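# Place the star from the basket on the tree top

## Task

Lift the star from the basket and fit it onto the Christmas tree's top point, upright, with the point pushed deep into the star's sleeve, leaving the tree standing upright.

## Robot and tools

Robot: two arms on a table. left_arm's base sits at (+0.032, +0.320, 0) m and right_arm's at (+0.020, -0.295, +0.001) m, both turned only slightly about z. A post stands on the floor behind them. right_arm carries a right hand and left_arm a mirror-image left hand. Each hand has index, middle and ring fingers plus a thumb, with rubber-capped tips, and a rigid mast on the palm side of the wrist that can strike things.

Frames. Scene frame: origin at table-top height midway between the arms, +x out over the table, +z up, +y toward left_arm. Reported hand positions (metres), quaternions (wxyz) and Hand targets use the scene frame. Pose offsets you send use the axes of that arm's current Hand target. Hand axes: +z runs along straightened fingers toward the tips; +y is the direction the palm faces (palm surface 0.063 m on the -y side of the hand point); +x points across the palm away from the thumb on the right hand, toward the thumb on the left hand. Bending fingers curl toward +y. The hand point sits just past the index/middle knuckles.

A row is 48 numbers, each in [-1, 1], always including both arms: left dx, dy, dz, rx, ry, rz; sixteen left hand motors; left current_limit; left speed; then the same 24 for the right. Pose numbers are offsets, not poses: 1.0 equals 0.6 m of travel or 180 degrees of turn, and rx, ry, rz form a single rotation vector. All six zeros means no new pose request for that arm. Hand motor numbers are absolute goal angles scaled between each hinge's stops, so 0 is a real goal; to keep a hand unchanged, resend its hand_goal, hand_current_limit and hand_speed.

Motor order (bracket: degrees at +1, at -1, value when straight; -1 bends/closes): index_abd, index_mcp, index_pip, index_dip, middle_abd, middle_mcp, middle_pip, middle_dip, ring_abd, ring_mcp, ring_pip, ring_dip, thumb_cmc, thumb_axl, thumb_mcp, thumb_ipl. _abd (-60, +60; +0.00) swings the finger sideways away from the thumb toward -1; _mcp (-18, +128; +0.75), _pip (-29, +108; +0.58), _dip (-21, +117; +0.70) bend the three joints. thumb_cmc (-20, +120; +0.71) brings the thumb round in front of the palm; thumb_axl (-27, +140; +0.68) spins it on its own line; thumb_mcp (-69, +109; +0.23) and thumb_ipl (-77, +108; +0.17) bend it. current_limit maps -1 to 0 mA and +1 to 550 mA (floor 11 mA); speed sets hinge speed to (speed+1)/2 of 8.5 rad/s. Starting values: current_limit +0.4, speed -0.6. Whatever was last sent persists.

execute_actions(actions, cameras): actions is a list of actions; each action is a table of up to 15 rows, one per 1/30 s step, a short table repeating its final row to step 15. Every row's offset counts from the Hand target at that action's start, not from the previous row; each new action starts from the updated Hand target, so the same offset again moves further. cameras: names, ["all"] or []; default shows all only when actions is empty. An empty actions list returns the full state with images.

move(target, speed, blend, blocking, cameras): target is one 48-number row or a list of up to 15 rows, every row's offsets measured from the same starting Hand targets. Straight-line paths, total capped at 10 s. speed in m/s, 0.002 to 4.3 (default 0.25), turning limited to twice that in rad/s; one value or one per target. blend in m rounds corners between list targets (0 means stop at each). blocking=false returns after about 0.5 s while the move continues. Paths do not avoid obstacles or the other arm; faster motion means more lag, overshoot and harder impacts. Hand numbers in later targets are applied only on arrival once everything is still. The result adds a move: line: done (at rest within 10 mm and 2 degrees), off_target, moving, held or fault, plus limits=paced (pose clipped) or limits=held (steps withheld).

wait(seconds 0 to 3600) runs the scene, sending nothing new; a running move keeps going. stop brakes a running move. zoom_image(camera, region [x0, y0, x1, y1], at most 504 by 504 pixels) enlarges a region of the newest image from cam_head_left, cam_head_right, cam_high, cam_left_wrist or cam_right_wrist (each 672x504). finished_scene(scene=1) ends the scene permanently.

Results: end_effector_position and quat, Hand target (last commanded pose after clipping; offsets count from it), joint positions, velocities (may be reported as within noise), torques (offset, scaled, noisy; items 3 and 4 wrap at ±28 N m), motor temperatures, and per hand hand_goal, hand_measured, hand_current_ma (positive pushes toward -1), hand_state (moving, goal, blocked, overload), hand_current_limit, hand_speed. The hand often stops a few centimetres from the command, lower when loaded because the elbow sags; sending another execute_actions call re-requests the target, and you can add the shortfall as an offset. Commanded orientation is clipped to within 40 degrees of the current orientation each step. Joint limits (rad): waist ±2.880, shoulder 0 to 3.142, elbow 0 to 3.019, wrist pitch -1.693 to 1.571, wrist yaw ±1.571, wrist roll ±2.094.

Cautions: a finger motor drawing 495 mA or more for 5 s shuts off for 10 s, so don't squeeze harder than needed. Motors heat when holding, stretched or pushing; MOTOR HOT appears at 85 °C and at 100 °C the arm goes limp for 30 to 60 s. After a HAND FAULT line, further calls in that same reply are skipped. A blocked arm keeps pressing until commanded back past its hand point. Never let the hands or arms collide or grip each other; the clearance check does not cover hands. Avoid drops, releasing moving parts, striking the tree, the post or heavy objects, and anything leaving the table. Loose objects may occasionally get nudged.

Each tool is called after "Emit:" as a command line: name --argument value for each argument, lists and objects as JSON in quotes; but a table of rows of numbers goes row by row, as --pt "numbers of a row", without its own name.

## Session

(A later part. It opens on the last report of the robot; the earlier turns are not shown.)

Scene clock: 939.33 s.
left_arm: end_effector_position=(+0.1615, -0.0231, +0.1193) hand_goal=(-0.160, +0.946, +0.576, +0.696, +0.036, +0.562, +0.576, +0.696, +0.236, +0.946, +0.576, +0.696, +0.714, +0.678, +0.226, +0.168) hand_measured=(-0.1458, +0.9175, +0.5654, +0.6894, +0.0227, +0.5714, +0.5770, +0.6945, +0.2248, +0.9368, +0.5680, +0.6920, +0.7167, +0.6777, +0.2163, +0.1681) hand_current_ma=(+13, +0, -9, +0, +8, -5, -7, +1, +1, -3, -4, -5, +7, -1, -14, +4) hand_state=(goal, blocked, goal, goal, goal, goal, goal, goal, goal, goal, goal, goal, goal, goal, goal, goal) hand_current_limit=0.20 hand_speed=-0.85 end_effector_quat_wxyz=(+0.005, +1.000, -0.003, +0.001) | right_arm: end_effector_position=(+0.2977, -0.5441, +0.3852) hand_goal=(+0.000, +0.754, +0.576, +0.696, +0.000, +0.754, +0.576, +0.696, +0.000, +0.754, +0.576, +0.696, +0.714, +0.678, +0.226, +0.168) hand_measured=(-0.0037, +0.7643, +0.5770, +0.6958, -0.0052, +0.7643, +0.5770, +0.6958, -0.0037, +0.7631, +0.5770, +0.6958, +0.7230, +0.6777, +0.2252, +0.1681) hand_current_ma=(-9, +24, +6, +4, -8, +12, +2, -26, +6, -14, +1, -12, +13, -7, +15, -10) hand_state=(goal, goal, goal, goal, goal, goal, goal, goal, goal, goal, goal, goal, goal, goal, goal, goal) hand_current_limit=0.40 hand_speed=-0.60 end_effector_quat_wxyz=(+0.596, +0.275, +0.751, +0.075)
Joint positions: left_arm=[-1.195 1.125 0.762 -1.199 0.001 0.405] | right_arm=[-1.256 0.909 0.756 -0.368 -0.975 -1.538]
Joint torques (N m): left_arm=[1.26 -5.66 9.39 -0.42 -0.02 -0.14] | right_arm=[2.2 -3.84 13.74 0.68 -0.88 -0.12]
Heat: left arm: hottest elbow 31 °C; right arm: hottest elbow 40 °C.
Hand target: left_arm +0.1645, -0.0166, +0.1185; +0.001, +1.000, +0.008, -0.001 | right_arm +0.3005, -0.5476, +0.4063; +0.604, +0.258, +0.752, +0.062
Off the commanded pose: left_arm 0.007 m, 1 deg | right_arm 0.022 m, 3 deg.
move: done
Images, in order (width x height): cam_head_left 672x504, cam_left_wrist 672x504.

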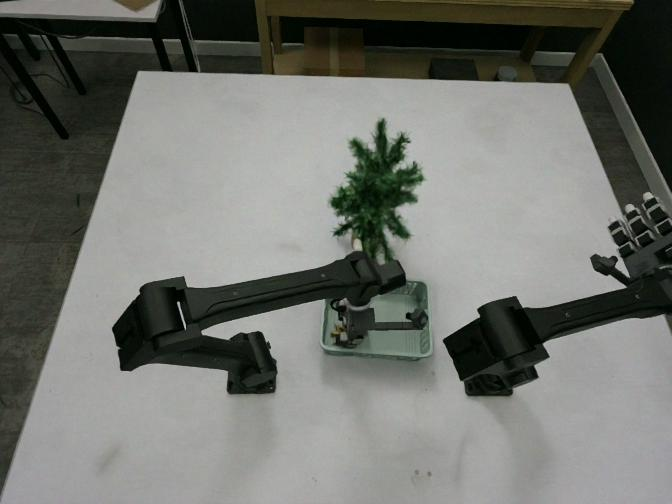

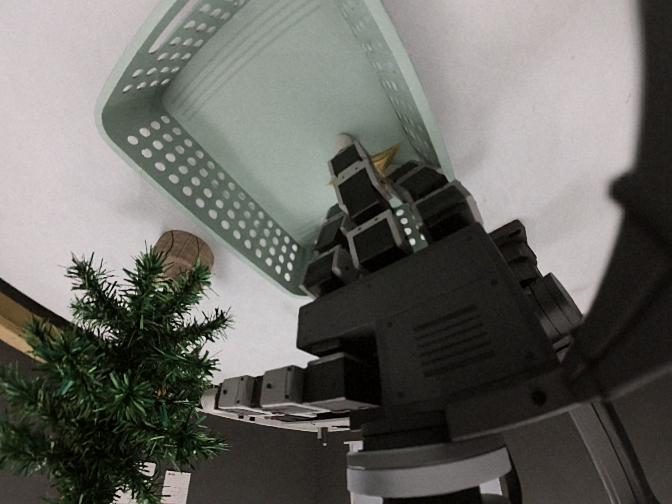

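Emit:
move --target '[0,-0.0167,0,0,0,0,-0.16,0.946,0.576,0.696,0.036,0.562,0.576,0.696,0.235,0.946,0.576,0.696,0.714,0.678,0.226,0.168,0.2,-0.85,0,0,0,0,0,0,0,0.754,0.576,0.696,0,0.754,0.576,0.696,0,0.754,0.576,0.696,0.714,0.678,0.226,0.168,0.4,-0.6]' --speed 0.03 --cameras '["cam_left_wrist","cam_head_left"]'

Emit:
zoom_image --camera "cam_left_wrist" --region '[320, 100, 440, 200]'

Emit:
zoom_image --camera "cam_head_left" --region '[310, 300, 390, 365]'

Scene clock: 941.70 s.
left_arm: end_effector_position=(+0.1627, -0.0119, +0.1193) hand_goal=(-0.160, +0.946, +0.576, +0.696, +0.036, +0.562, +0.576, +0.696, +0.236, +0.946, +0.576, +0.696, +0.714, +0.678, +0.226, +0.168) hand_measured=(-0.1458, +0.9175, +0.5654, +0.6894, +0.0227, +0.5702, +0.5757, +0.6932, +0.2248, +0.9380, +0.5667, +0.6932, +0.7167, +0.6767, +0.2173, +0.1672) hand_current_ma=(+11, -6, -12, +3, +10, +3, -16, -5, +1, -4, -3, -10, +13, -5, -11, +7) hand_state=(goal, blocked, goal, goal, goal, goal, goal, goal, goal, goal, goal, goal, goal, goal, goal, goal) hand_current_limit=0.20 hand_speed=-0.85 end_effector_quat_wxyz=(+0.004, +1.000, +0.005, +0.001) | right_arm: end_effector_position=(+0.2977, -0.5441, +0.3852) hand_goal=(+0.000, +0.754, +0.576, +0.696, +0.000, +0.754, +0.576, +0.696, +0.000, +0.754, +0.576, +0.696, +0.714, +0.678, +0.226, +0.168) hand_measured=(-0.0037, +0.7643, +0.5770, +0.6958, -0.0052, +0.7643, +0.5770, +0.6958, -0.0037, +0.7631, +0.5770, +0.6958, +0.7217, +0.6777, +0.2262, +0.1672) hand_current_ma=(+8, -2, -10, +14, -13, +21, -3, -25, +28, -17, -8, +12, -10, +27, +5, -20) hand_state=(goal, goal, goal, goal, goal, goal, goal, goal, goal, goal, goal, goal, goal, goal, goal, goal) hand_current_limit=0.40 hand_speed=-0.60 end_effector_quat_wxyz=(+0.596, +0.275, +0.751, +0.075)
Joint positions: left_arm=[-1.179 1.095 0.741 -1.208 0.001 0.404] | right_arm=[-1.256 0.909 0.756 -0.368 -0.975 -1.538]
Joint torques (N m): left_arm=[0.97 -5.13 9.52 -0.42 -0.01 0.01] | right_arm=[2.2 -3.9 13.71 0.66 -0.89 -0.13]
Heat: left arm: hottest elbow 31 °C; right arm: hottest elbow 41 °C.
Hand target: left_arm +0.1643, -0.0066, +0.1185; +0.001, +1.000, +0.008, -0.001 | right_arm +0.3005, -0.5476, +0.4063; +0.604, +0.258, +0.752, +0.062
Off the commanded pose: left_arm 0.006 m, 1 deg | right_arm 0.022 m, 3 deg.
move: done
Images, in order (width x height): cam_head_left 672x504, cam_left_wrist 672x504.

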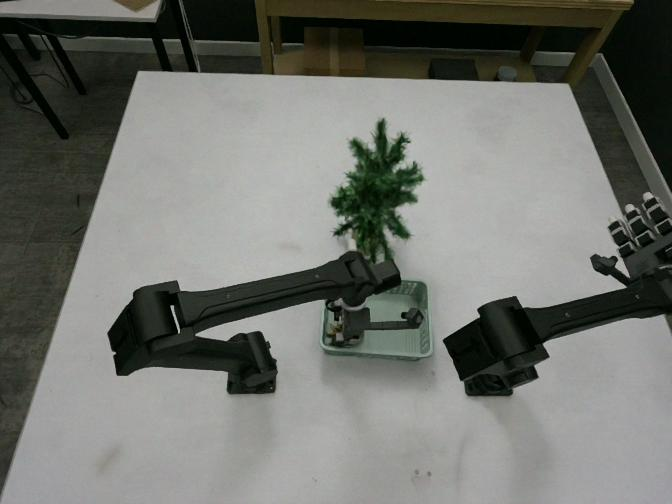

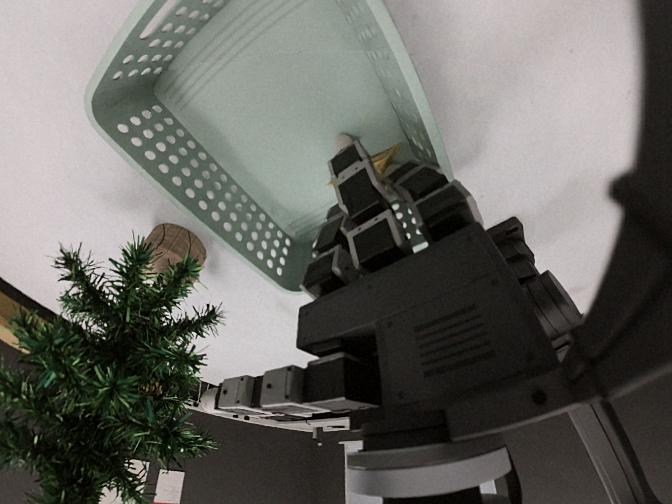

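Scaled by 4.200 from the camera's image (finer frame: 960x720).

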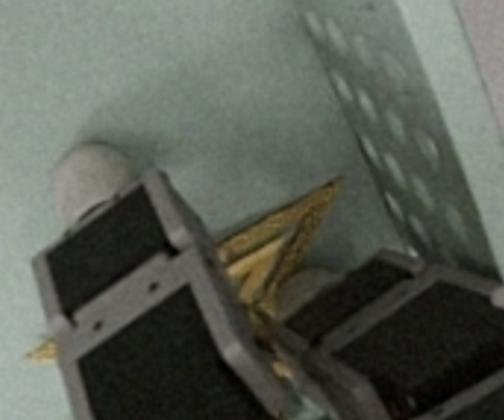

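Scaled by 6.300 from the camera's image (finer frame: 960x720).

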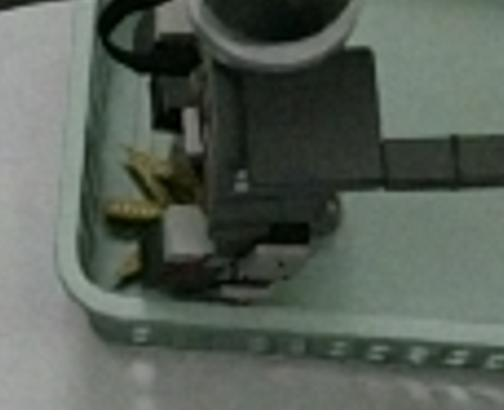

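Emit:
move --target '[0,-0.0133,0,0,0,0,-0.16,0.946,0.576,0.696,0.036,0.562,0.576,0.696,0.235,0.946,0.576,0.696,0.714,0.678,0.226,0.168,0.2,-0.85,0,0,0,0,0,0,0,0.754,0.576,0.696,0,0.754,0.576,0.696,0,0.754,0.576,0.696,0.714,0.678,0.226,0.168,0.4,-0.6]' --speed 0.03 --cameras '["cam_left_wrist","cam_head_left"]'

Emit:
zoom_image --camera "cam_left_wrist" --region '[320, 100, 440, 200]'

Emit:
zoom_image --camera "cam_head_left" --region '[310, 300, 390, 365]'

Scene clock: 943.97 s.
left_arm: end_effector_position=(+0.1633, -0.0051, +0.1207) hand_goal=(-0.160, +0.946, +0.576, +0.696, +0.036, +0.562, +0.576, +0.696, +0.236, +0.946, +0.576, +0.696, +0.714, +0.678, +0.226, +0.168) hand_measured=(-0.1473, +0.9151, +0.5641, +0.6907, +0.0227, +0.5702, +0.5744, +0.6932, +0.2234, +0.9356, +0.5667, +0.6932, +0.7192, +0.6777, +0.2183, +0.1681) hand_current_ma=(+6, +2, -7, +4, +5, +1, -1, +0, +8, -1, -3, -5, +9, +1, -2, -2) hand_state=(goal, blocked, goal, goal, goal, goal, goal, goal, goal, goal, goal, goal, goal, goal, goal, goal) hand_current_limit=0.20 hand_speed=-0.85 end_effector_quat_wxyz=(+0.007, +1.000, +0.006, +0.002) | right_arm: end_effector_position=(+0.2977, -0.5441, +0.3852) hand_goal=(+0.000, +0.754, +0.576, +0.696, +0.000, +0.754, +0.576, +0.696, +0.000, +0.754, +0.576, +0.696, +0.714, +0.678, +0.226, +0.168) hand_measured=(-0.0037, +0.7643, +0.5770, +0.6958, -0.0052, +0.7643, +0.5770, +0.6958, -0.0037, +0.7631, +0.5770, +0.6958, +0.7230, +0.6777, +0.2252, +0.1672) hand_current_ma=(+7, +14, +17, -8, +2, +5, +1, -27, -2, -23, +10, +7, +23, +14, -16, -11) hand_state=(goal, goal, goal, goal, goal, goal, goal, goal, goal, goal, goal, goal, goal, goal, goal, goal) hand_current_limit=0.40 hand_speed=-0.60 end_effector_quat_wxyz=(+0.596, +0.275, +0.751, +0.075)
Joint positions: left_arm=[-1.167 1.071 0.728 -1.213 0.002 0.413] | right_arm=[-1.256 0.909 0.756 -0.368 -0.975 -1.538]
Joint torques (N m): left_arm=[0.97 -4.72 9.4 -0.43 -0.05 0.05] | right_arm=[2.2 -3.84 13.71 0.69 -0.88 -0.12]
Heat: left arm: hottest elbow 31 °C; right arm: hottest elbow 41 °C.
Hand target: left_arm +0.1641, +0.0014, +0.1185; +0.001, +1.000, +0.008, -0.001 | right_arm +0.3005, -0.5476, +0.4063; +0.604, +0.258, +0.752, +0.062
Off the commanded pose: left_arm 0.007 m, 1 deg | right_arm 0.022 m, 3 deg.
move: done
Images, in order (width x height): cam_head_left 672x504, cam_left_wrist 672x504.

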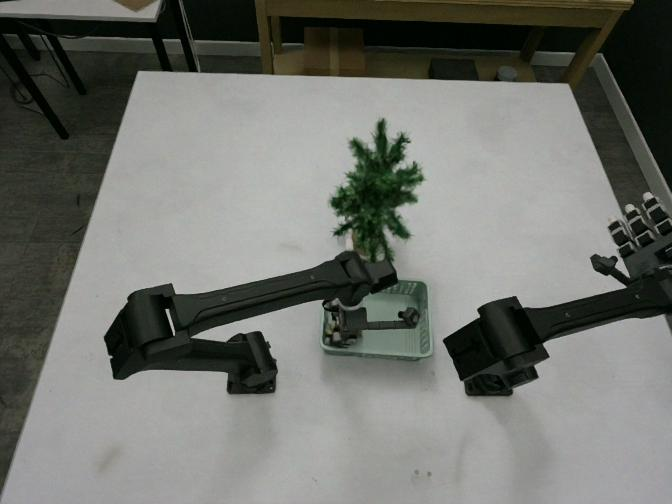

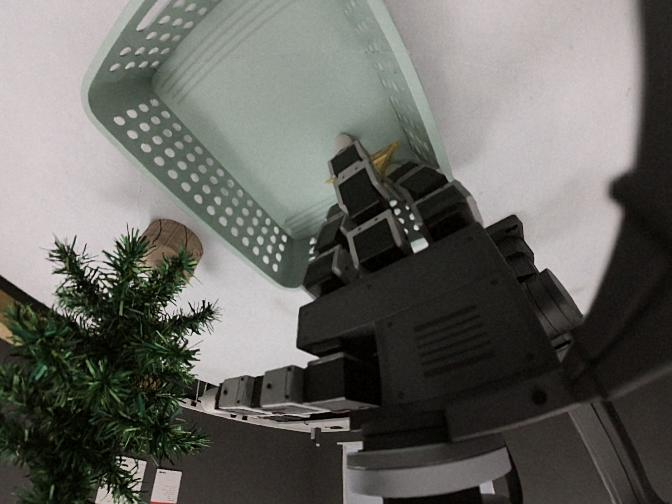

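Scaled by 4.200 from the camera's image (finer frame: 960x720).

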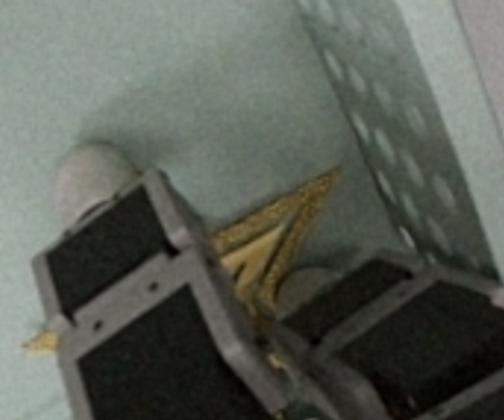

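Scaled by 6.300 from the camera's image (finer frame: 960x720).

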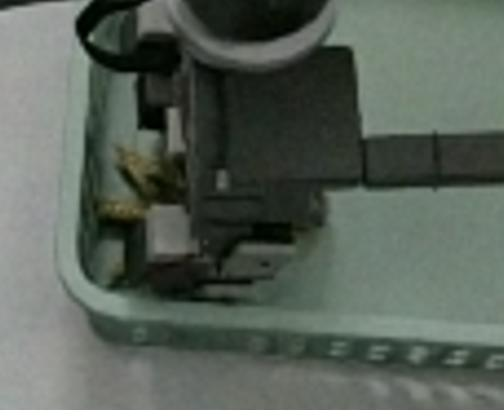

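Emit:
move --target '[0,-0.01,0.003,0,0,0,-0.16,0.946,0.576,0.696,0.036,0.562,0.576,0.696,0.235,0.946,0.576,0.696,0.714,0.678,0.226,0.168,0.2,-0.85,0,0,0,0,0,0,0,0.754,0.576,0.696,0,0.754,0.576,0.696,0,0.754,0.576,0.696,0.714,0.678,0.226,0.168,0.4,-0.6]' --speed 0.03 --cameras '["cam_left_wrist","cam_head_left"]'

Emit:
zoom_image --camera "cam_left_wrist" --region '[320, 100, 440, 200]'

Emit:
zoom_image --camera "cam_head_left" --region '[310, 300, 390, 365]'

Scene clock: 946.13 s.
left_arm: end_effector_position=(+0.1634, -0.0008, +0.1215) hand_goal=(-0.160, +0.946, +0.576, +0.696, +0.036, +0.562, +0.576, +0.696, +0.236, +0.946, +0.576, +0.696, +0.714, +0.678, +0.226, +0.168) hand_measured=(-0.1473, +0.9078, +0.5603, +0.6894, +0.0241, +0.5702, +0.5757, +0.6920, +0.2219, +0.9247, +0.5680, +0.6945, +0.7230, +0.6767, +0.2173, +0.1672) hand_current_ma=(+12, +1, -17, +0, +6, +9, -9, -1, +3, -11, -7, -14, +6, -10, -5, +6) hand_state=(goal, blocked, goal, goal, goal, goal, goal, goal, goal, blocked, goal, goal, goal, goal, goal, goal) hand_current_limit=0.20 hand_speed=-0.85 end_effector_quat_wxyz=(+0.010, +1.000, +0.006, +0.002) | right_arm: end_effector_position=(+0.2977, -0.5441, +0.3852) hand_goal=(+0.000, +0.754, +0.576, +0.696, +0.000, +0.754, +0.576, +0.696, +0.000, +0.754, +0.576, +0.696, +0.714, +0.678, +0.226, +0.168) hand_measured=(-0.0037, +0.7643, +0.5770, +0.6958, -0.0037, +0.7643, +0.5770, +0.6958, -0.0037, +0.7631, +0.5770, +0.6958, +0.7230, +0.6767, +0.2252, +0.1672) hand_current_ma=(+1, +16, +12, +4, +0, +16, +12, +8, +22, -5, -21, -6, +26, -1, +6, +2) hand_state=(goal, goal, goal, goal, goal, goal, goal, goal, goal, goal, goal, goal, goal, goal, goal, goal) hand_current_limit=0.40 hand_speed=-0.60 end_effector_quat_wxyz=(+0.596, +0.275, +0.751, +0.075)
Joint positions: left_arm=[-1.159 1.054 0.717 -1.213 0.004 0.422] | right_arm=[-1.256 0.909 0.756 -0.368 -0.975 -1.538]
Joint torques (N m): left_arm=[1.44 -4.42 9.13 -0.44 -0.13 0.04] | right_arm=[2.26 -3.84 13.71 0.66 -0.88 -0.12]
Heat: left arm: hottest elbow 31 °C; right arm: hottest elbow 41 °C.
Hand target: left_arm +0.1641, +0.0073, +0.1168; +0.001, +1.000, +0.008, -0.001 | right_arm +0.3005, -0.5476, +0.4063; +0.604, +0.258, +0.752, +0.062
Off the commanded pose: left_arm 0.010 m, 1 deg | right_arm 0.022 m, 3 deg.
move: done
Images, in order (width x height): cam_head_left 672x504, cam_left_wrist 672x504.

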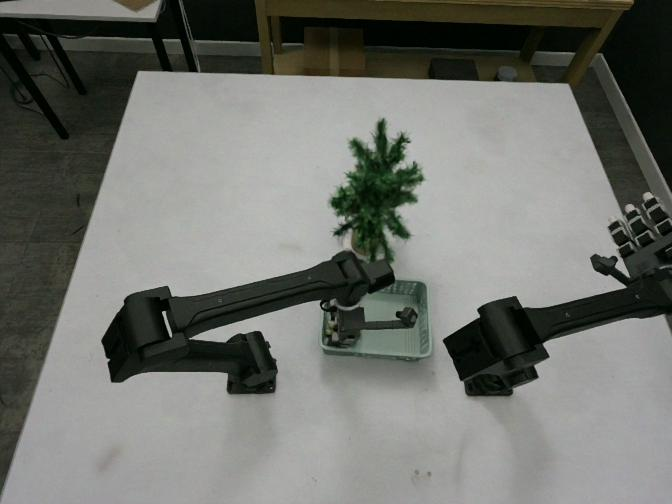

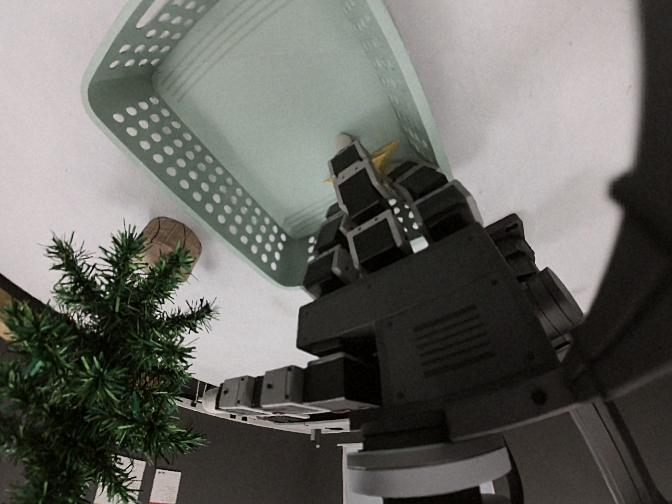

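Scaled by 4.200 from the camera's image (finer frame: 960x720).

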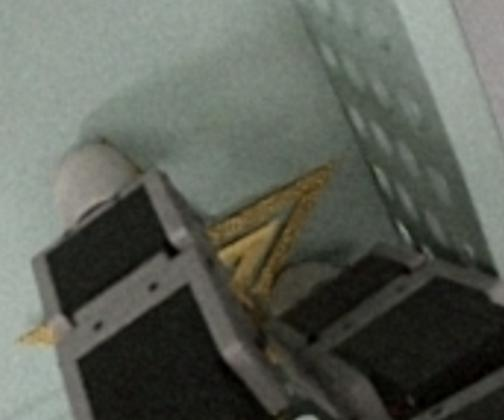

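Scaled by 6.300 from the camera's image (finer frame: 960x720).

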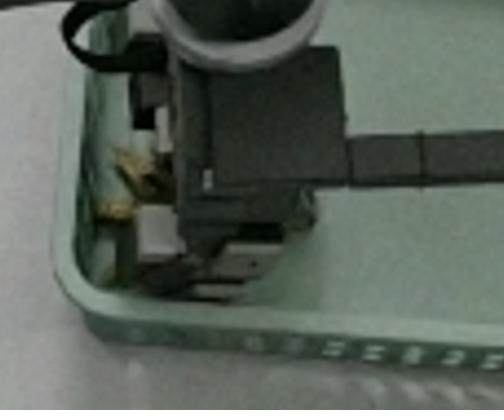

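Emit:
execute_actions --actions '[]' --cameras '["cam_head_left","cam_left_wrist"]'

Emit:
zoom_image --camera "cam_left_wrist" --region '[320, 100, 440, 200]'

Emit:
zoom_image --camera "cam_head_left" --region '[310, 300, 390, 365]'

Scene clock: 950.73 s.
left_arm: end_effector_position=(+0.1634, -0.0008, +0.1215) hand_goal=(-0.160, +0.946, +0.576, +0.696, +0.036, +0.562, +0.576, +0.696, +0.236, +0.946, +0.576, +0.696, +0.714, +0.678, +0.226, +0.168) hand_measured=(-0.1458, +0.9078, +0.5603, +0.6907, +0.0241, +0.5702, +0.5770, +0.6920, +0.2234, +0.9259, +0.5667, +0.6932, +0.7230, +0.6767, +0.2183, +0.1681) hand_current_ma=(+6, +0, -6, -2, +13, +3, +0, -8, +3, -8, -12, -4, +6, -6, -12, +0) hand_state=(goal, blocked, goal, goal, goal, goal, goal, goal, goal, blocked, goal, goal, goal, goal, goal, goal) hand_current_limit=0.20 hand_speed=-0.85 end_effector_quat_wxyz=(+0.010, +1.000, +0.006, +0.002) | right_arm: end_effector_position=(+0.2977, -0.5441, +0.3852) hand_goal=(+0.000, +0.754, +0.576, +0.696, +0.000, +0.754, +0.576, +0.696, +0.000, +0.754, +0.576, +0.696, +0.714, +0.678, +0.226, +0.168) hand_measured=(-0.0037, +0.7643, +0.5770, +0.6958, -0.0037, +0.7655, +0.5770, +0.6958, -0.0023, +0.7631, +0.5770, +0.6958, +0.7230, +0.6767, +0.2262, +0.1681) hand_current_ma=(+14, +7, +14, +12, -25, +8, +5, -16, +4, -6, +14, -5, -7, +3, -2, +4) hand_state=(goal, goal, goal, goal, goal, goal, goal, goal, goal, goal, goal, goal, goal, goal, goal, goal) hand_current_limit=0.40 hand_speed=-0.60 end_effector_quat_wxyz=(+0.596, +0.275, +0.751, +0.075)
Joint positions: left_arm=[-1.159 1.054 0.717 -1.213 0.004 0.422] | right_arm=[-1.256 0.909 0.756 -0.368 -0.975 -1.538]
Joint velocities: within noise
Joint torques (N m): left_arm=[1.26 -4.42 9.09 -0.47 -0.13 0.05] | right_arm=[2.26 -3.96 13.71 0.66 -0.88 -0.12]
Motor temperatures (°C): left_arm=[22 23 31 21 22 20] | right_arm=[19 19 41 20 21 19]
Heat: left arm: hottest elbow 31 °C; right arm: hottest elbow 41 °C.
Hand target: left_arm +0.1641, +0.0073, +0.1168; +0.001, +1.000, +0.008, -0.001 | right_arm +0.3005, -0.5476, +0.4063; +0.604, +0.258, +0.752, +0.062
Off the commanded pose: left_arm 0.010 m, 1 deg | right_arm 0.022 m, 3 deg.
Images, in order (width x height): cam_head_left 672x504, cam_left_wrist 672x504.

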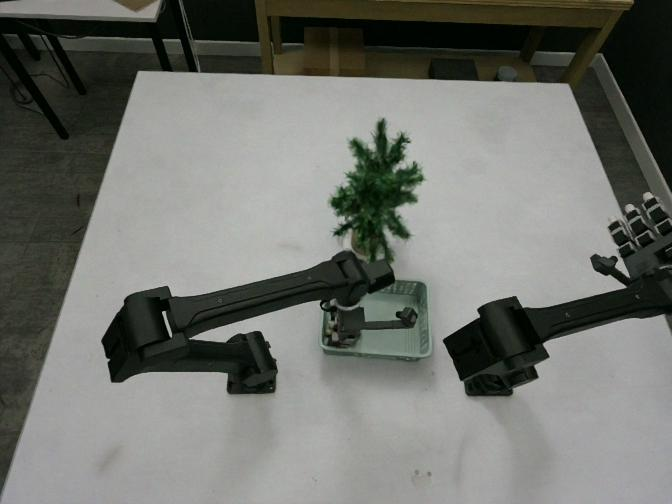

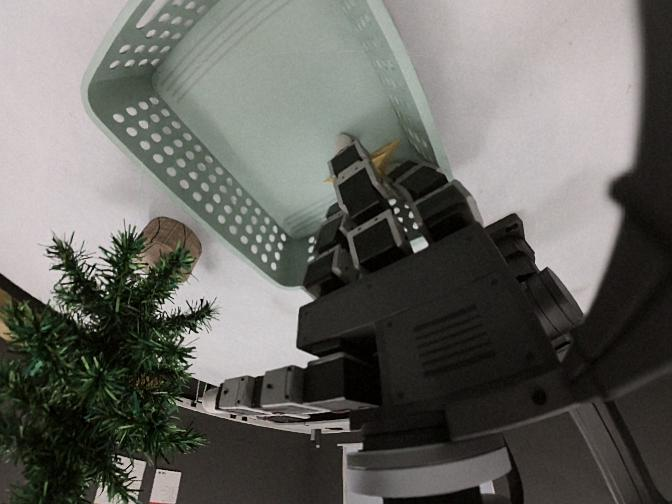

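Scaled by 4.200 from the camera's image (finer frame: 960x720).

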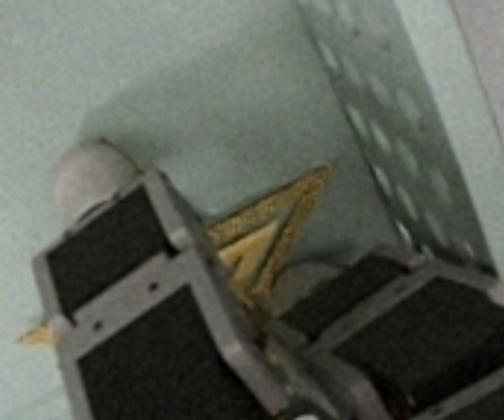

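Scaled by 6.300 from the camera's image (finer frame: 960x720).

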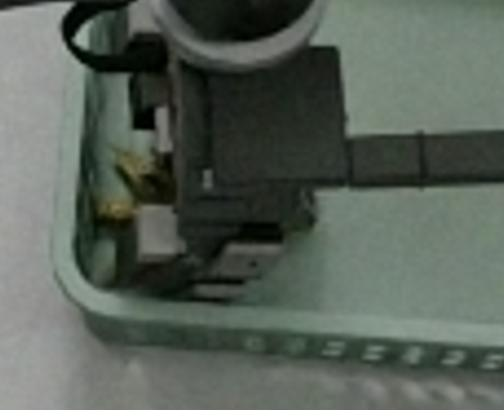

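Emit:
move --target '[0,-0.01,0,0,0,0,-0.160,0.946,0.576,0.696,0.036,0.562,0.576,0.696,0.236,0.946,0.576,0.696,0.714,0.678,0.226,0.168,0.2,-0.85,0,0,0,0,0,0,0,0.754,0.576,0.696,0,0.754,0.576,0.696,0,0.754,0.576,0.696,0.714,0.678,0.226,0.168,0.4,-0.6]' --speed 0.02 --cameras '["cam_head_left","cam_left_wrist"]'

Emit:
zoom_image --camera "cam_left_wrist" --region '[320, 100, 440, 200]'

Emit:
zoom_image --camera "cam_head_left" --region '[310, 300, 390, 365]'

Scene clock: 955.33 s.
left_arm: end_effector_position=(+0.1636, +0.0044, +0.1219) hand_goal=(-0.160, +0.946, +0.576, +0.696, +0.036, +0.562, +0.576, +0.696, +0.236, +0.946, +0.576, +0.696, +0.714, +0.678, +0.226, +0.168) hand_measured=(-0.1444, +0.9066, +0.5603, +0.6894, +0.0227, +0.5702, +0.5757, +0.6932, +0.2234, +0.9223, +0.5680, +0.6932, +0.7230, +0.6767, +0.2173, +0.1681) hand_current_ma=(+11, +2, -12, -2, +8, +1, -5, -2, +5, -9, -3, -5, +1, -3, -9, +0) hand_state=(goal, blocked, goal, goal, goal, goal, goal, goal, goal, blocked, goal, goal, goal, goal, goal, goal) hand_current_limit=0.20 hand_speed=-0.85 end_effector_quat_wxyz=(+0.012, +1.000, +0.006, +0.003) | right_arm: end_effector_position=(+0.2977, -0.5441, +0.3852) hand_goal=(+0.000, +0.754, +0.576, +0.696, +0.000, +0.754, +0.576, +0.696, +0.000, +0.754, +0.576, +0.696, +0.714, +0.678, +0.226, +0.168) hand_measured=(-0.0037, +0.7643, +0.5770, +0.6958, -0.0037, +0.7643, +0.5770, +0.6958, -0.0037, +0.7631, +0.5770, +0.6958, +0.7230, +0.6767, +0.2252, +0.1672) hand_current_ma=(-5, +5, +15, +1, -20, +24, +25, +3, -18, -15, -3, +5, +3, -8, +21, -1) hand_state=(goal, goal, goal, goal, goal, goal, goal, goal, goal, goal, goal, goal, goal, goal, goal, goal) hand_current_limit=0.40 hand_speed=-0.60 end_effector_quat_wxyz=(+0.596, +0.275, +0.751, +0.075)
Joint positions: left_arm=[-1.148 1.037 0.707 -1.217 0.005 0.432] | right_arm=[-1.256 0.909 0.756 -0.368 -0.975 -1.538]
Joint torques (N m): left_arm=[1.2 -4.01 9.1 -0.54 -0.17 0.03] | right_arm=[2.2 -3.84 13.71 0.66 -0.88 -0.12]
Heat: left arm: hottest elbow 31 °C; right arm: hottest elbow 41 °C.
Hand target: left_arm +0.1640, +0.0134, +0.1168; +0.001, +1.000, +0.008, -0.001 | right_arm +0.3005, -0.5476, +0.4063; +0.604, +0.258, +0.752, +0.062
Off the commanded pose: left_arm 0.010 m, 1 deg | right_arm 0.022 m, 3 deg.
move: done

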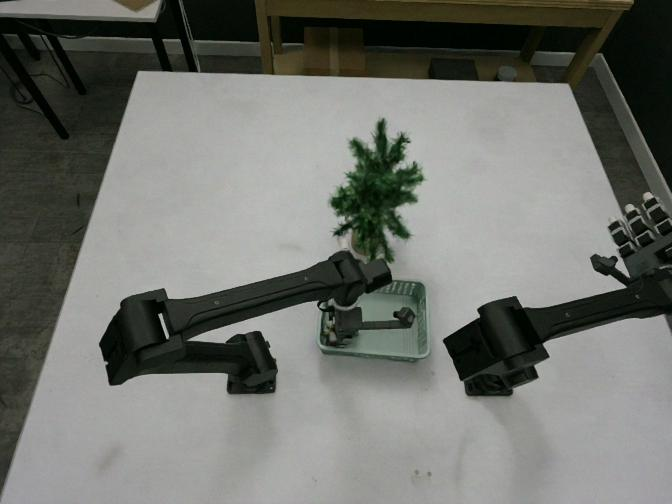

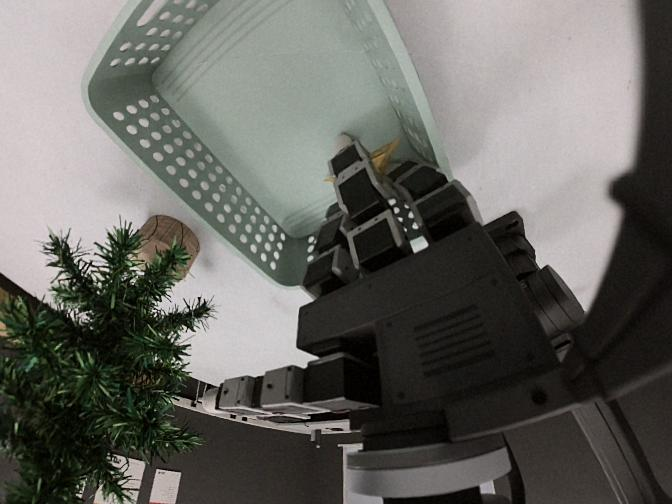

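Scaled by 4.200 from the camera's image (finer frame: 960x720).

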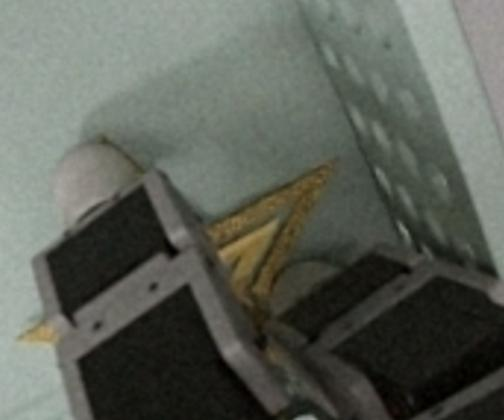

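Scaled by 6.300 from the camera's image (finer frame: 960x720).

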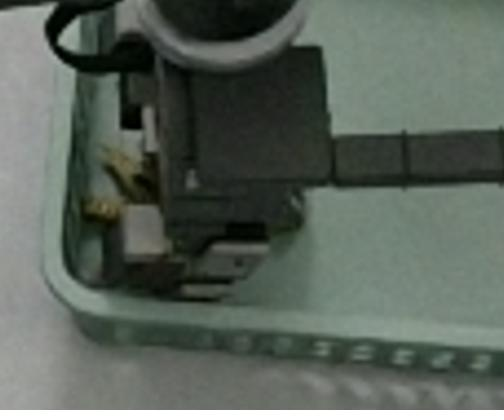

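Emit:
move --target '[0,0,0,0,0,0,-0.50,0.946,0.576,0.696,0.036,0.562,0.576,0.696,0.58,0.946,0.576,0.696,0.714,0.678,0.226,0.168,0.4,-0.85,0,0,0,0,0,0,0,0.754,0.576,0.696,0,0.754,0.576,0.696,0,0.754,0.576,0.696,0.714,0.678,0.226,0.168,0.4,-0.6]' --speed 0.02 --cameras '["cam_head_left","cam_left_wrist"]'

Emit:
zoom_image --camera "cam_left_wrist" --region '[320, 100, 440, 200]'

Emit:
zoom_image --camera "cam_head_left" --region '[310, 300, 390, 365]'

Scene clock: 959.90 s.
left_arm: end_effector_position=(+0.1633, +0.0062, +0.1206) hand_goal=(-0.500, +0.946, +0.576, +0.696, +0.036, +0.562, +0.576, +0.696, +0.580, +0.946, +0.576, +0.696, +0.714, +0.678, +0.226, +0.168) hand_measured=(-0.3304, +0.9102, +0.5603, +0.6894, +0.0227, +0.5702, +0.5693, +0.6932, +0.4402, +0.9247, +0.5680, +0.6920, +0.7230, +0.6777, +0.2173, +0.1672) hand_current_ma=(+59, +5, -12, -1, +7, -5, -5, -1, -30, -12, -3, -9, +3, -4, +0, +1) hand_state=(blocked, blocked, goal, goal, goal, goal, goal, goal, blocked, blocked, goal, goal, goal, goal, goal, goal) hand_current_limit=0.40 hand_speed=-0.85 end_effector_quat_wxyz=(+0.009, +1.000, +0.006, +0.002) | right_arm: end_effector_position=(+0.2977, -0.5441, +0.3852) hand_goal=(+0.000, +0.754, +0.576, +0.696, +0.000, +0.754, +0.576, +0.696, +0.000, +0.754, +0.576, +0.696, +0.714, +0.678, +0.226, +0.168) hand_measured=(-0.0037, +0.7643, +0.5770, +0.6958, -0.0052, +0.7655, +0.5770, +0.6958, -0.0037, +0.7631, +0.5770, +0.6958, +0.7230, +0.6777, +0.2262, +0.1681) hand_current_ma=(+0, +18, -12, +4, -3, -5, +1, -14, +0, -13, -13, +5, +7, +12, +0, -3) hand_state=(goal, goal, goal, goal, goal, goal, goal, goal, goal, goal, goal, goal, goal, goal, goal, goal) hand_current_limit=0.40 hand_speed=-0.60 end_effector_quat_wxyz=(+0.596, +0.275, +0.751, +0.075)
Joint positions: left_arm=[-1.148 1.036 0.704 -1.22 0.004 0.433] | right_arm=[-1.256 0.909 0.756 -0.368 -0.975 -1.538]
Joint torques (N m): left_arm=[1.32 -4.25 9.33 -0.44 -0.12 0.04] | right_arm=[2.26 -3.84 13.71 0.7 -0.87 -0.12]
Heat: left arm: hottest elbow 31 °C; right arm: hottest elbow 41 °C.
Hand target: left_arm +0.1640, +0.0134, +0.1166; +0.001, +1.000, +0.008, -0.001 | right_arm +0.3005, -0.5476, +0.4063; +0.604, +0.258, +0.752, +0.062
Off the commanded pose: left_arm 0.008 m, 1 deg | right_arm 0.022 m, 3 deg.
move: done

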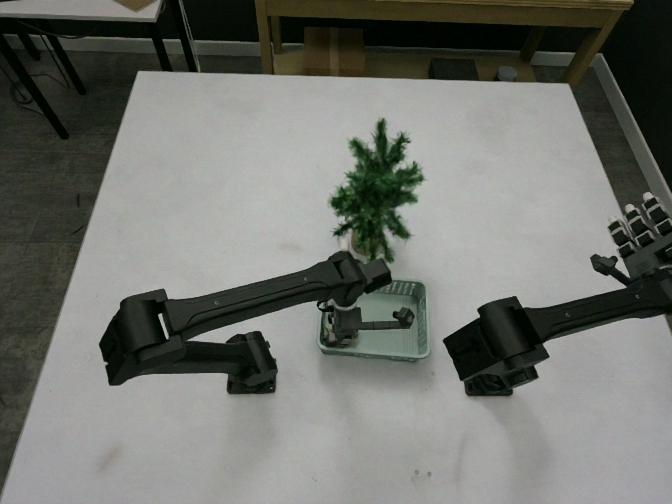

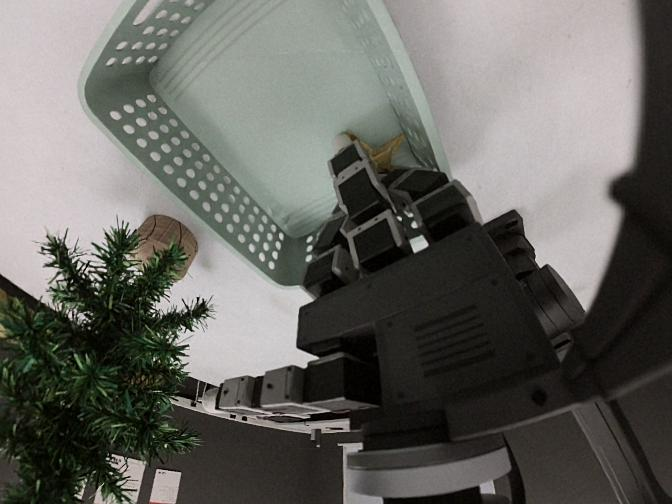

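Scaled by 4.200 from the camera's image (finer frame: 960x720).

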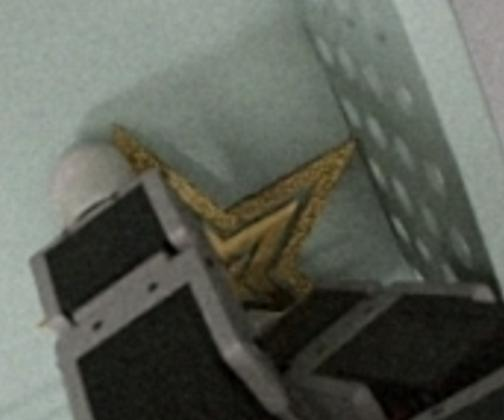

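Scaled by 6.300 from the camera's image (finer frame: 960x720).

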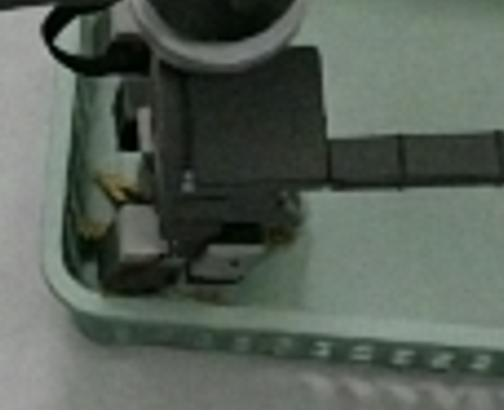

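Emit:
move --target '[0,0,0,0,0,0,0.0,0.946,0.576,0.696,0.036,0.562,0.576,0.696,0.0,0.946,0.576,0.696,0.714,0.678,0.226,0.168,0.2,-0.85,0,0,0,0,0,0,0,0.754,0.576,0.696,0,0.754,0.576,0.696,0,0.754,0.576,0.696,0.714,0.678,0.226,0.168,0.4,-0.6]' --speed 0.02 --cameras '["cam_head_left","cam_left_wrist"]'

Emit:
zoom_image --camera "cam_left_wrist" --region '[320, 100, 440, 200]'

Emit:
zoom_image --camera "cam_head_left" --region '[310, 300, 390, 365]'

Scene clock: 966.80 s.
left_arm: end_effector_position=(+0.1649, +0.0069, +0.1229) hand_goal=(+0.000, +0.946, +0.576, +0.696, +0.036, +0.562, +0.576, +0.696, +0.000, +0.946, +0.576, +0.696, +0.714, +0.678, +0.226, +0.168) hand_measured=(-0.0096, +0.9175, +0.5616, +0.6894, +0.0227, +0.5702, +0.5757, +0.6932, +0.3714, +0.9247, +0.5680, +0.7060, +0.7217, +0.6767, +0.2173, +0.1672) hand_current_ma=(+10, +8, -15, +7, +5, +10, -9, +5, +195, -11, -6, -8, +1, -1, -11, +1) hand_state=(goal, blocked, goal, goal, goal, goal, goal, goal, blocked, blocked, goal, goal, goal, goal, goal, goal) hand_current_limit=0.20 hand_speed=-0.85 end_effector_quat_wxyz=(+0.011, +1.000, +0.007, +0.006) | right_arm: end_effector_position=(+0.2977, -0.5441, +0.3852) hand_goal=(+0.000, +0.754, +0.576, +0.696, +0.000, +0.754, +0.576, +0.696, +0.000, +0.754, +0.576, +0.696, +0.714, +0.678, +0.226, +0.168) hand_measured=(-0.0037, +0.7643, +0.5770, +0.6958, -0.0052, +0.7643, +0.5770, +0.6958, -0.0037, +0.7631, +0.5757, +0.6958, +0.7230, +0.6777, +0.2262, +0.1681) hand_current_ma=(+4, +21, -31, -6, -17, +12, -4, +4, +6, -21, -15, -8, +8, +16, -6, +3) hand_state=(goal, goal, goal, goal, goal, goal, goal, goal, goal, goal, goal, goal, goal, goal, goal, goal) hand_current_limit=0.40 hand_speed=-0.60 end_effector_quat_wxyz=(+0.596, +0.275, +0.751, +0.075)
Joint positions: left_arm=[-1.145 1.029 0.704 -1.22 -0.002 0.434] | right_arm=[-1.256 0.909 0.756 -0.368 -0.975 -1.538]
Joint torques (N m): left_arm=[0.97 -3.55 9.43 -0.44 0.09 0.01] | right_arm=[2.32 -3.9 13.72 0.68 -0.88 -0.12]
Heat: left arm: hottest elbow 31 °C; right arm: hottest elbow 41 °C.
Hand target: left_arm +0.1640, +0.0134, +0.1166; +0.001, +1.000, +0.008, -0.001 | right_arm +0.3005, -0.5476, +0.4063; +0.604, +0.258, +0.752, +0.062
Off the commanded pose: left_arm 0.009 m, 1 deg | right_arm 0.022 m, 3 deg.
move: done

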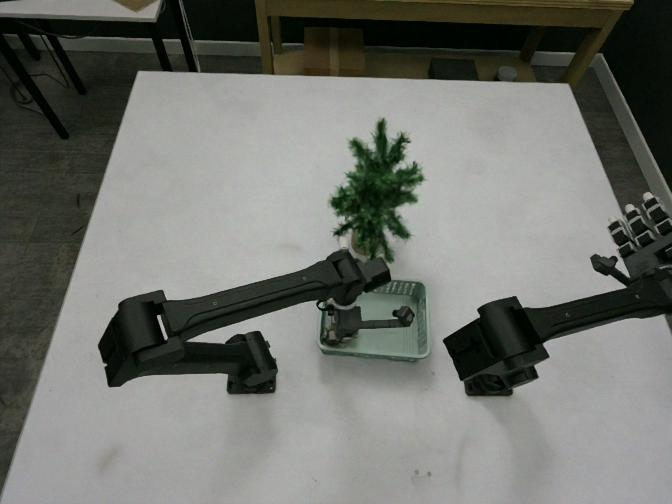

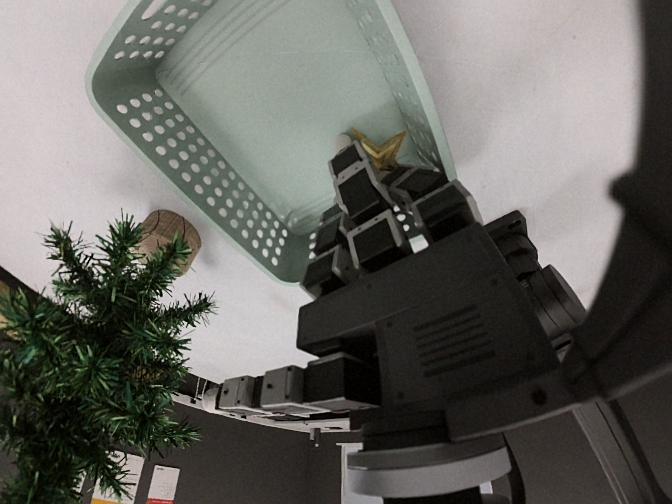

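Scaled by 4.200 from the camera's image (finer frame: 960x720).

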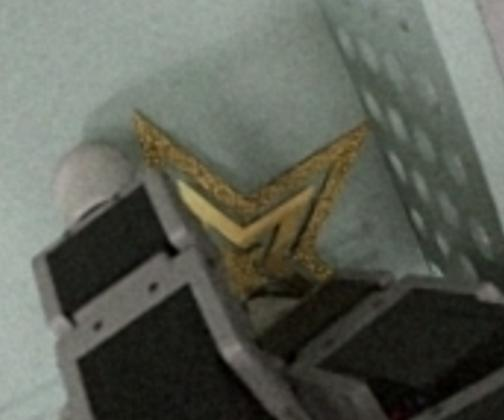

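Scaled by 6.300 from the camera's image (finer frame: 960x720).

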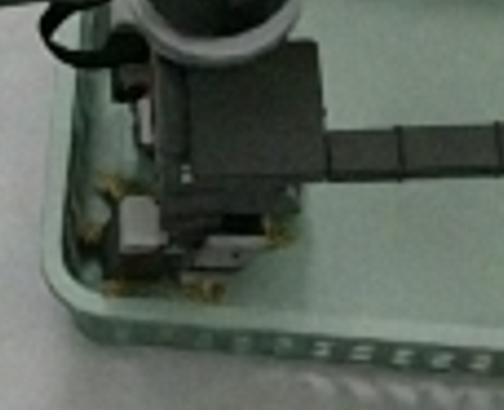

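Emit:
move --target '[0,0,0,0,0,0,0.0,0.946,0.576,0.696,0.036,0.562,0.576,0.696,0.38,0.946,0.576,0.696,0.714,0.678,0.226,0.168,0.2,-0.85,0,0,0,0,0,0,0,0.754,0.576,0.696,0,0.754,0.576,0.696,0,0.754,0.576,0.696,0.714,0.678,0.226,0.168,0.4,-0.6]' --speed 0.02

Emit:
move --target '[0,0.005,-0.05,0,0,0,0.0,0.946,0.576,0.696,0.036,0.562,0.576,0.696,0.38,0.946,0.576,0.696,0.714,0.678,0.226,0.168,0.2,-0.85,0,0,0,0,0,0,0,0.754,0.576,0.696,0,0.754,0.576,0.696,0,0.754,0.576,0.696,0.714,0.678,0.226,0.168,0.4,-0.6]' --speed 0.02 --cameras '["cam_head_left","cam_left_wrist"]'

Emit:
zoom_image --camera "cam_left_wrist" --region '[320, 100, 440, 200]'

Emit:
zoom_image --camera "cam_head_left" --region '[310, 300, 390, 365]'

Scene clock: 998.97 s.
left_arm: end_effector_position=(+0.1645, +0.0066, +0.1229) hand_goal=(+0.000, +0.946, +0.576, +0.696, +0.036, +0.562, +0.576, +0.696, +0.380, +0.946, +0.576, +0.696, +0.714, +0.678, +0.226, +0.168) hand_measured=(-0.0096, +0.9187, +0.5616, +0.6907, +0.0227, +0.5690, +0.5757, +0.6932, +0.4036, +0.9223, +0.5654, +0.6932, +0.7217, +0.6767, +0.2173, +0.1681) hand_current_ma=(+13, +4, -11, +6, +2, +4, -10, +2, +14, -12, -5, -7, -2, -5, -4, -3) hand_state=(goal, blocked, goal, goal, goal, goal, goal, goal, blocked, blocked, goal, goal, goal, goal, goal, goal) hand_current_limit=0.20 hand_speed=-0.85 end_effector_quat_wxyz=(+0.012, +1.000, +0.007, +0.005) | right_arm: end_effector_position=(+0.2977, -0.5441, +0.3852) hand_goal=(+0.000, +0.754, +0.576, +0.696, +0.000, +0.754, +0.576, +0.696, +0.000, +0.754, +0.576, +0.696, +0.714, +0.678, +0.226, +0.168) hand_measured=(-0.0037, +0.7643, +0.5770, +0.6958, -0.0052, +0.7643, +0.5770, +0.6958, -0.0037, +0.7631, +0.5770, +0.6958, +0.7217, +0.6777, +0.2252, +0.1681) hand_current_ma=(+10, +12, +10, -17, +0, +21, +14, +10, -1, -14, -14, -13, +17, +16, +14, -13) hand_state=(goal, goal, goal, goal, goal, goal, goal, goal, goal, goal, goal, goal, goal, goal, goal, goal) hand_current_limit=0.40 hand_speed=-0.60 end_effector_quat_wxyz=(+0.596, +0.275, +0.751, +0.075)
Joint positions: left_arm=[-1.145 1.029 0.704 -1.22 0.001 0.434] | right_arm=[-1.256 0.909 0.756 -0.368 -0.975 -1.538]
Joint torques (N m): left_arm=[1.08 -3.78 9.39 -0.46 -0.02 0.03] | right_arm=[2.2 -3.9 13.71 0.65 -0.88 -0.12]
Heat: left arm: hottest elbow 31 °C; right arm: hottest elbow 41 °C.
Hand target: left_arm +0.1640, +0.0134, +0.1166; +0.001, +1.000, +0.008, -0.001 | right_arm +0.3005, -0.5476, +0.4063; +0.604, +0.258, +0.752, +0.062
Off the commanded pose: left_arm 0.009 m, 1 deg | right_arm 0.022 m, 3 deg.
move: done

Scene clock: 1000.83 s.
left_arm: end_effector_position=(+0.1573, +0.0212, +0.1262) hand_goal=(+0.000, +0.946, +0.576, +0.696, +0.036, +0.562, +0.576, +0.696, +0.380, +0.946, +0.576, +0.696, +0.714, +0.678, +0.226, +0.168) hand_measured=(-0.0081, +0.9163, +0.5629, +0.6894, +0.0358, +0.5702, +0.5757, +0.6945, +0.3860, +0.9187, +0.5603, +0.6856, +0.7129, +0.6777, +0.2173, +0.1681) hand_current_ma=(+3, -1, -16, +5, +5, +2, +0, +1, -1, -9, -3, -14, +6, -2, -9, +5) hand_state=(goal, blocked, goal, goal, goal, goal, goal, goal, goal, blocked, goal, goal, goal, goal, goal, goal) hand_current_limit=0.20 hand_speed=-0.85 end_effector_quat_wxyz=(-0.017, +1.000, +0.007, -0.009) | right_arm: end_effector_position=(+0.2977, -0.5441, +0.3852) hand_goal=(+0.000, +0.754, +0.576, +0.696, +0.000, +0.754, +0.576, +0.696, +0.000, +0.754, +0.576, +0.696, +0.714, +0.678, +0.226, +0.168) hand_measured=(-0.0037, +0.7643, +0.5770, +0.6958, -0.0052, +0.7643, +0.5770, +0.6958, -0.0037, +0.7631, +0.5770, +0.6958, +0.7230, +0.6767, +0.2262, +0.1681) hand_current_ma=(+33, +17, +13, +1, -8, +12, +18, +10, +19, -2, -8, -9, +15, +30, +10, +12) hand_state=(goal, goal, goal, goal, goal, goal, goal, goal, goal, goal, goal, goal, goal, goal, goal, goal) hand_current_limit=0.40 hand_speed=-0.60 end_effector_quat_wxyz=(+0.596, +0.275, +0.751, +0.075)
Joint positions: left_arm=[-1.145 1.02 0.723 -1.313 0.002 0.434] | right_arm=[-1.256 0.909 0.756 -0.368 -0.975 -1.538]
Joint torques (N m): left_arm=[0.62 -4.13 13.85 -0.46 -0.06 -0.01] | right_arm=[2.2 -3.9 13.72 0.68 -0.88 -0.12]
Heat: left arm: hottest elbow 31 °C; right arm: hottest elbow 41 °C.
Hand target: left_arm +0.1642, +0.0104, +0.1468; +0.001, +1.000, +0.008, -0.001 | right_arm +0.3005, -0.5476, +0.4063; +0.604, +0.258, +0.752, +0.062
Off the commanded pose: left_arm 0.024 m, 2 deg | right_arm 0.022 m, 3 deg.
move: off_target (left_arm)

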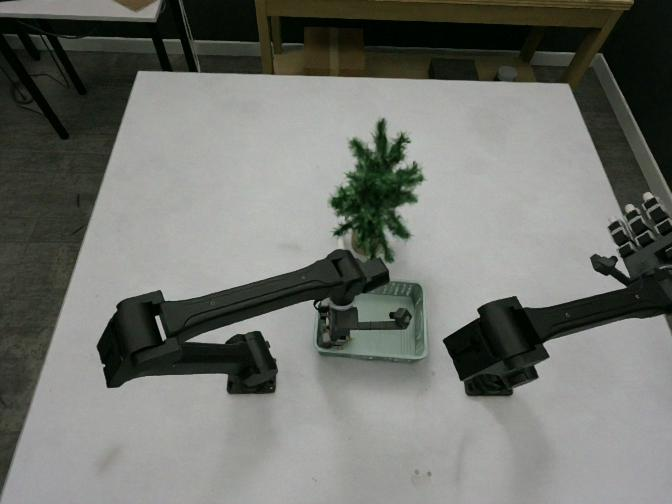

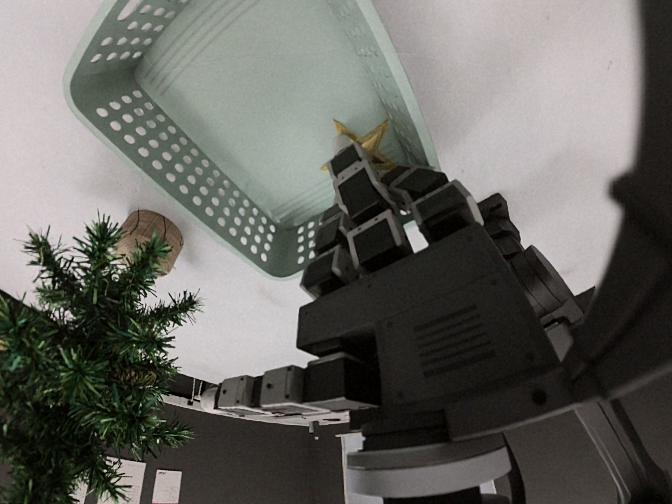

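Scaled by 4.200 from the camera's image (finer frame: 960x720).

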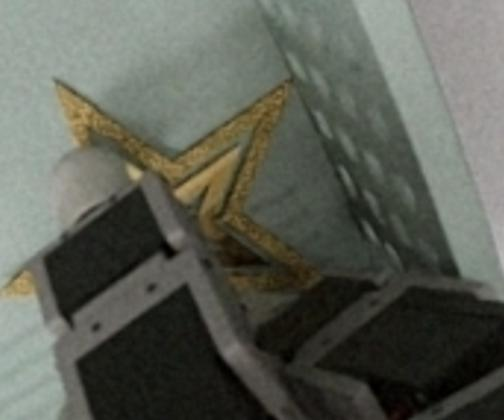

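Scaled by 6.300 from the camera's image (finer frame: 960x720).

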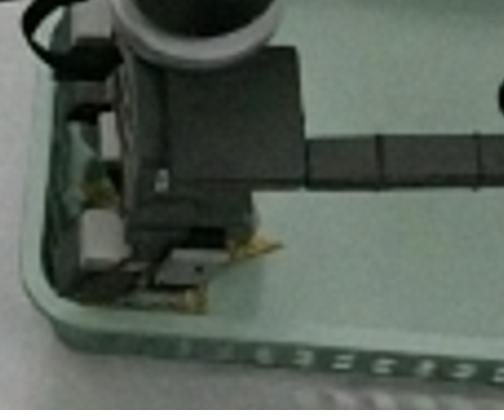

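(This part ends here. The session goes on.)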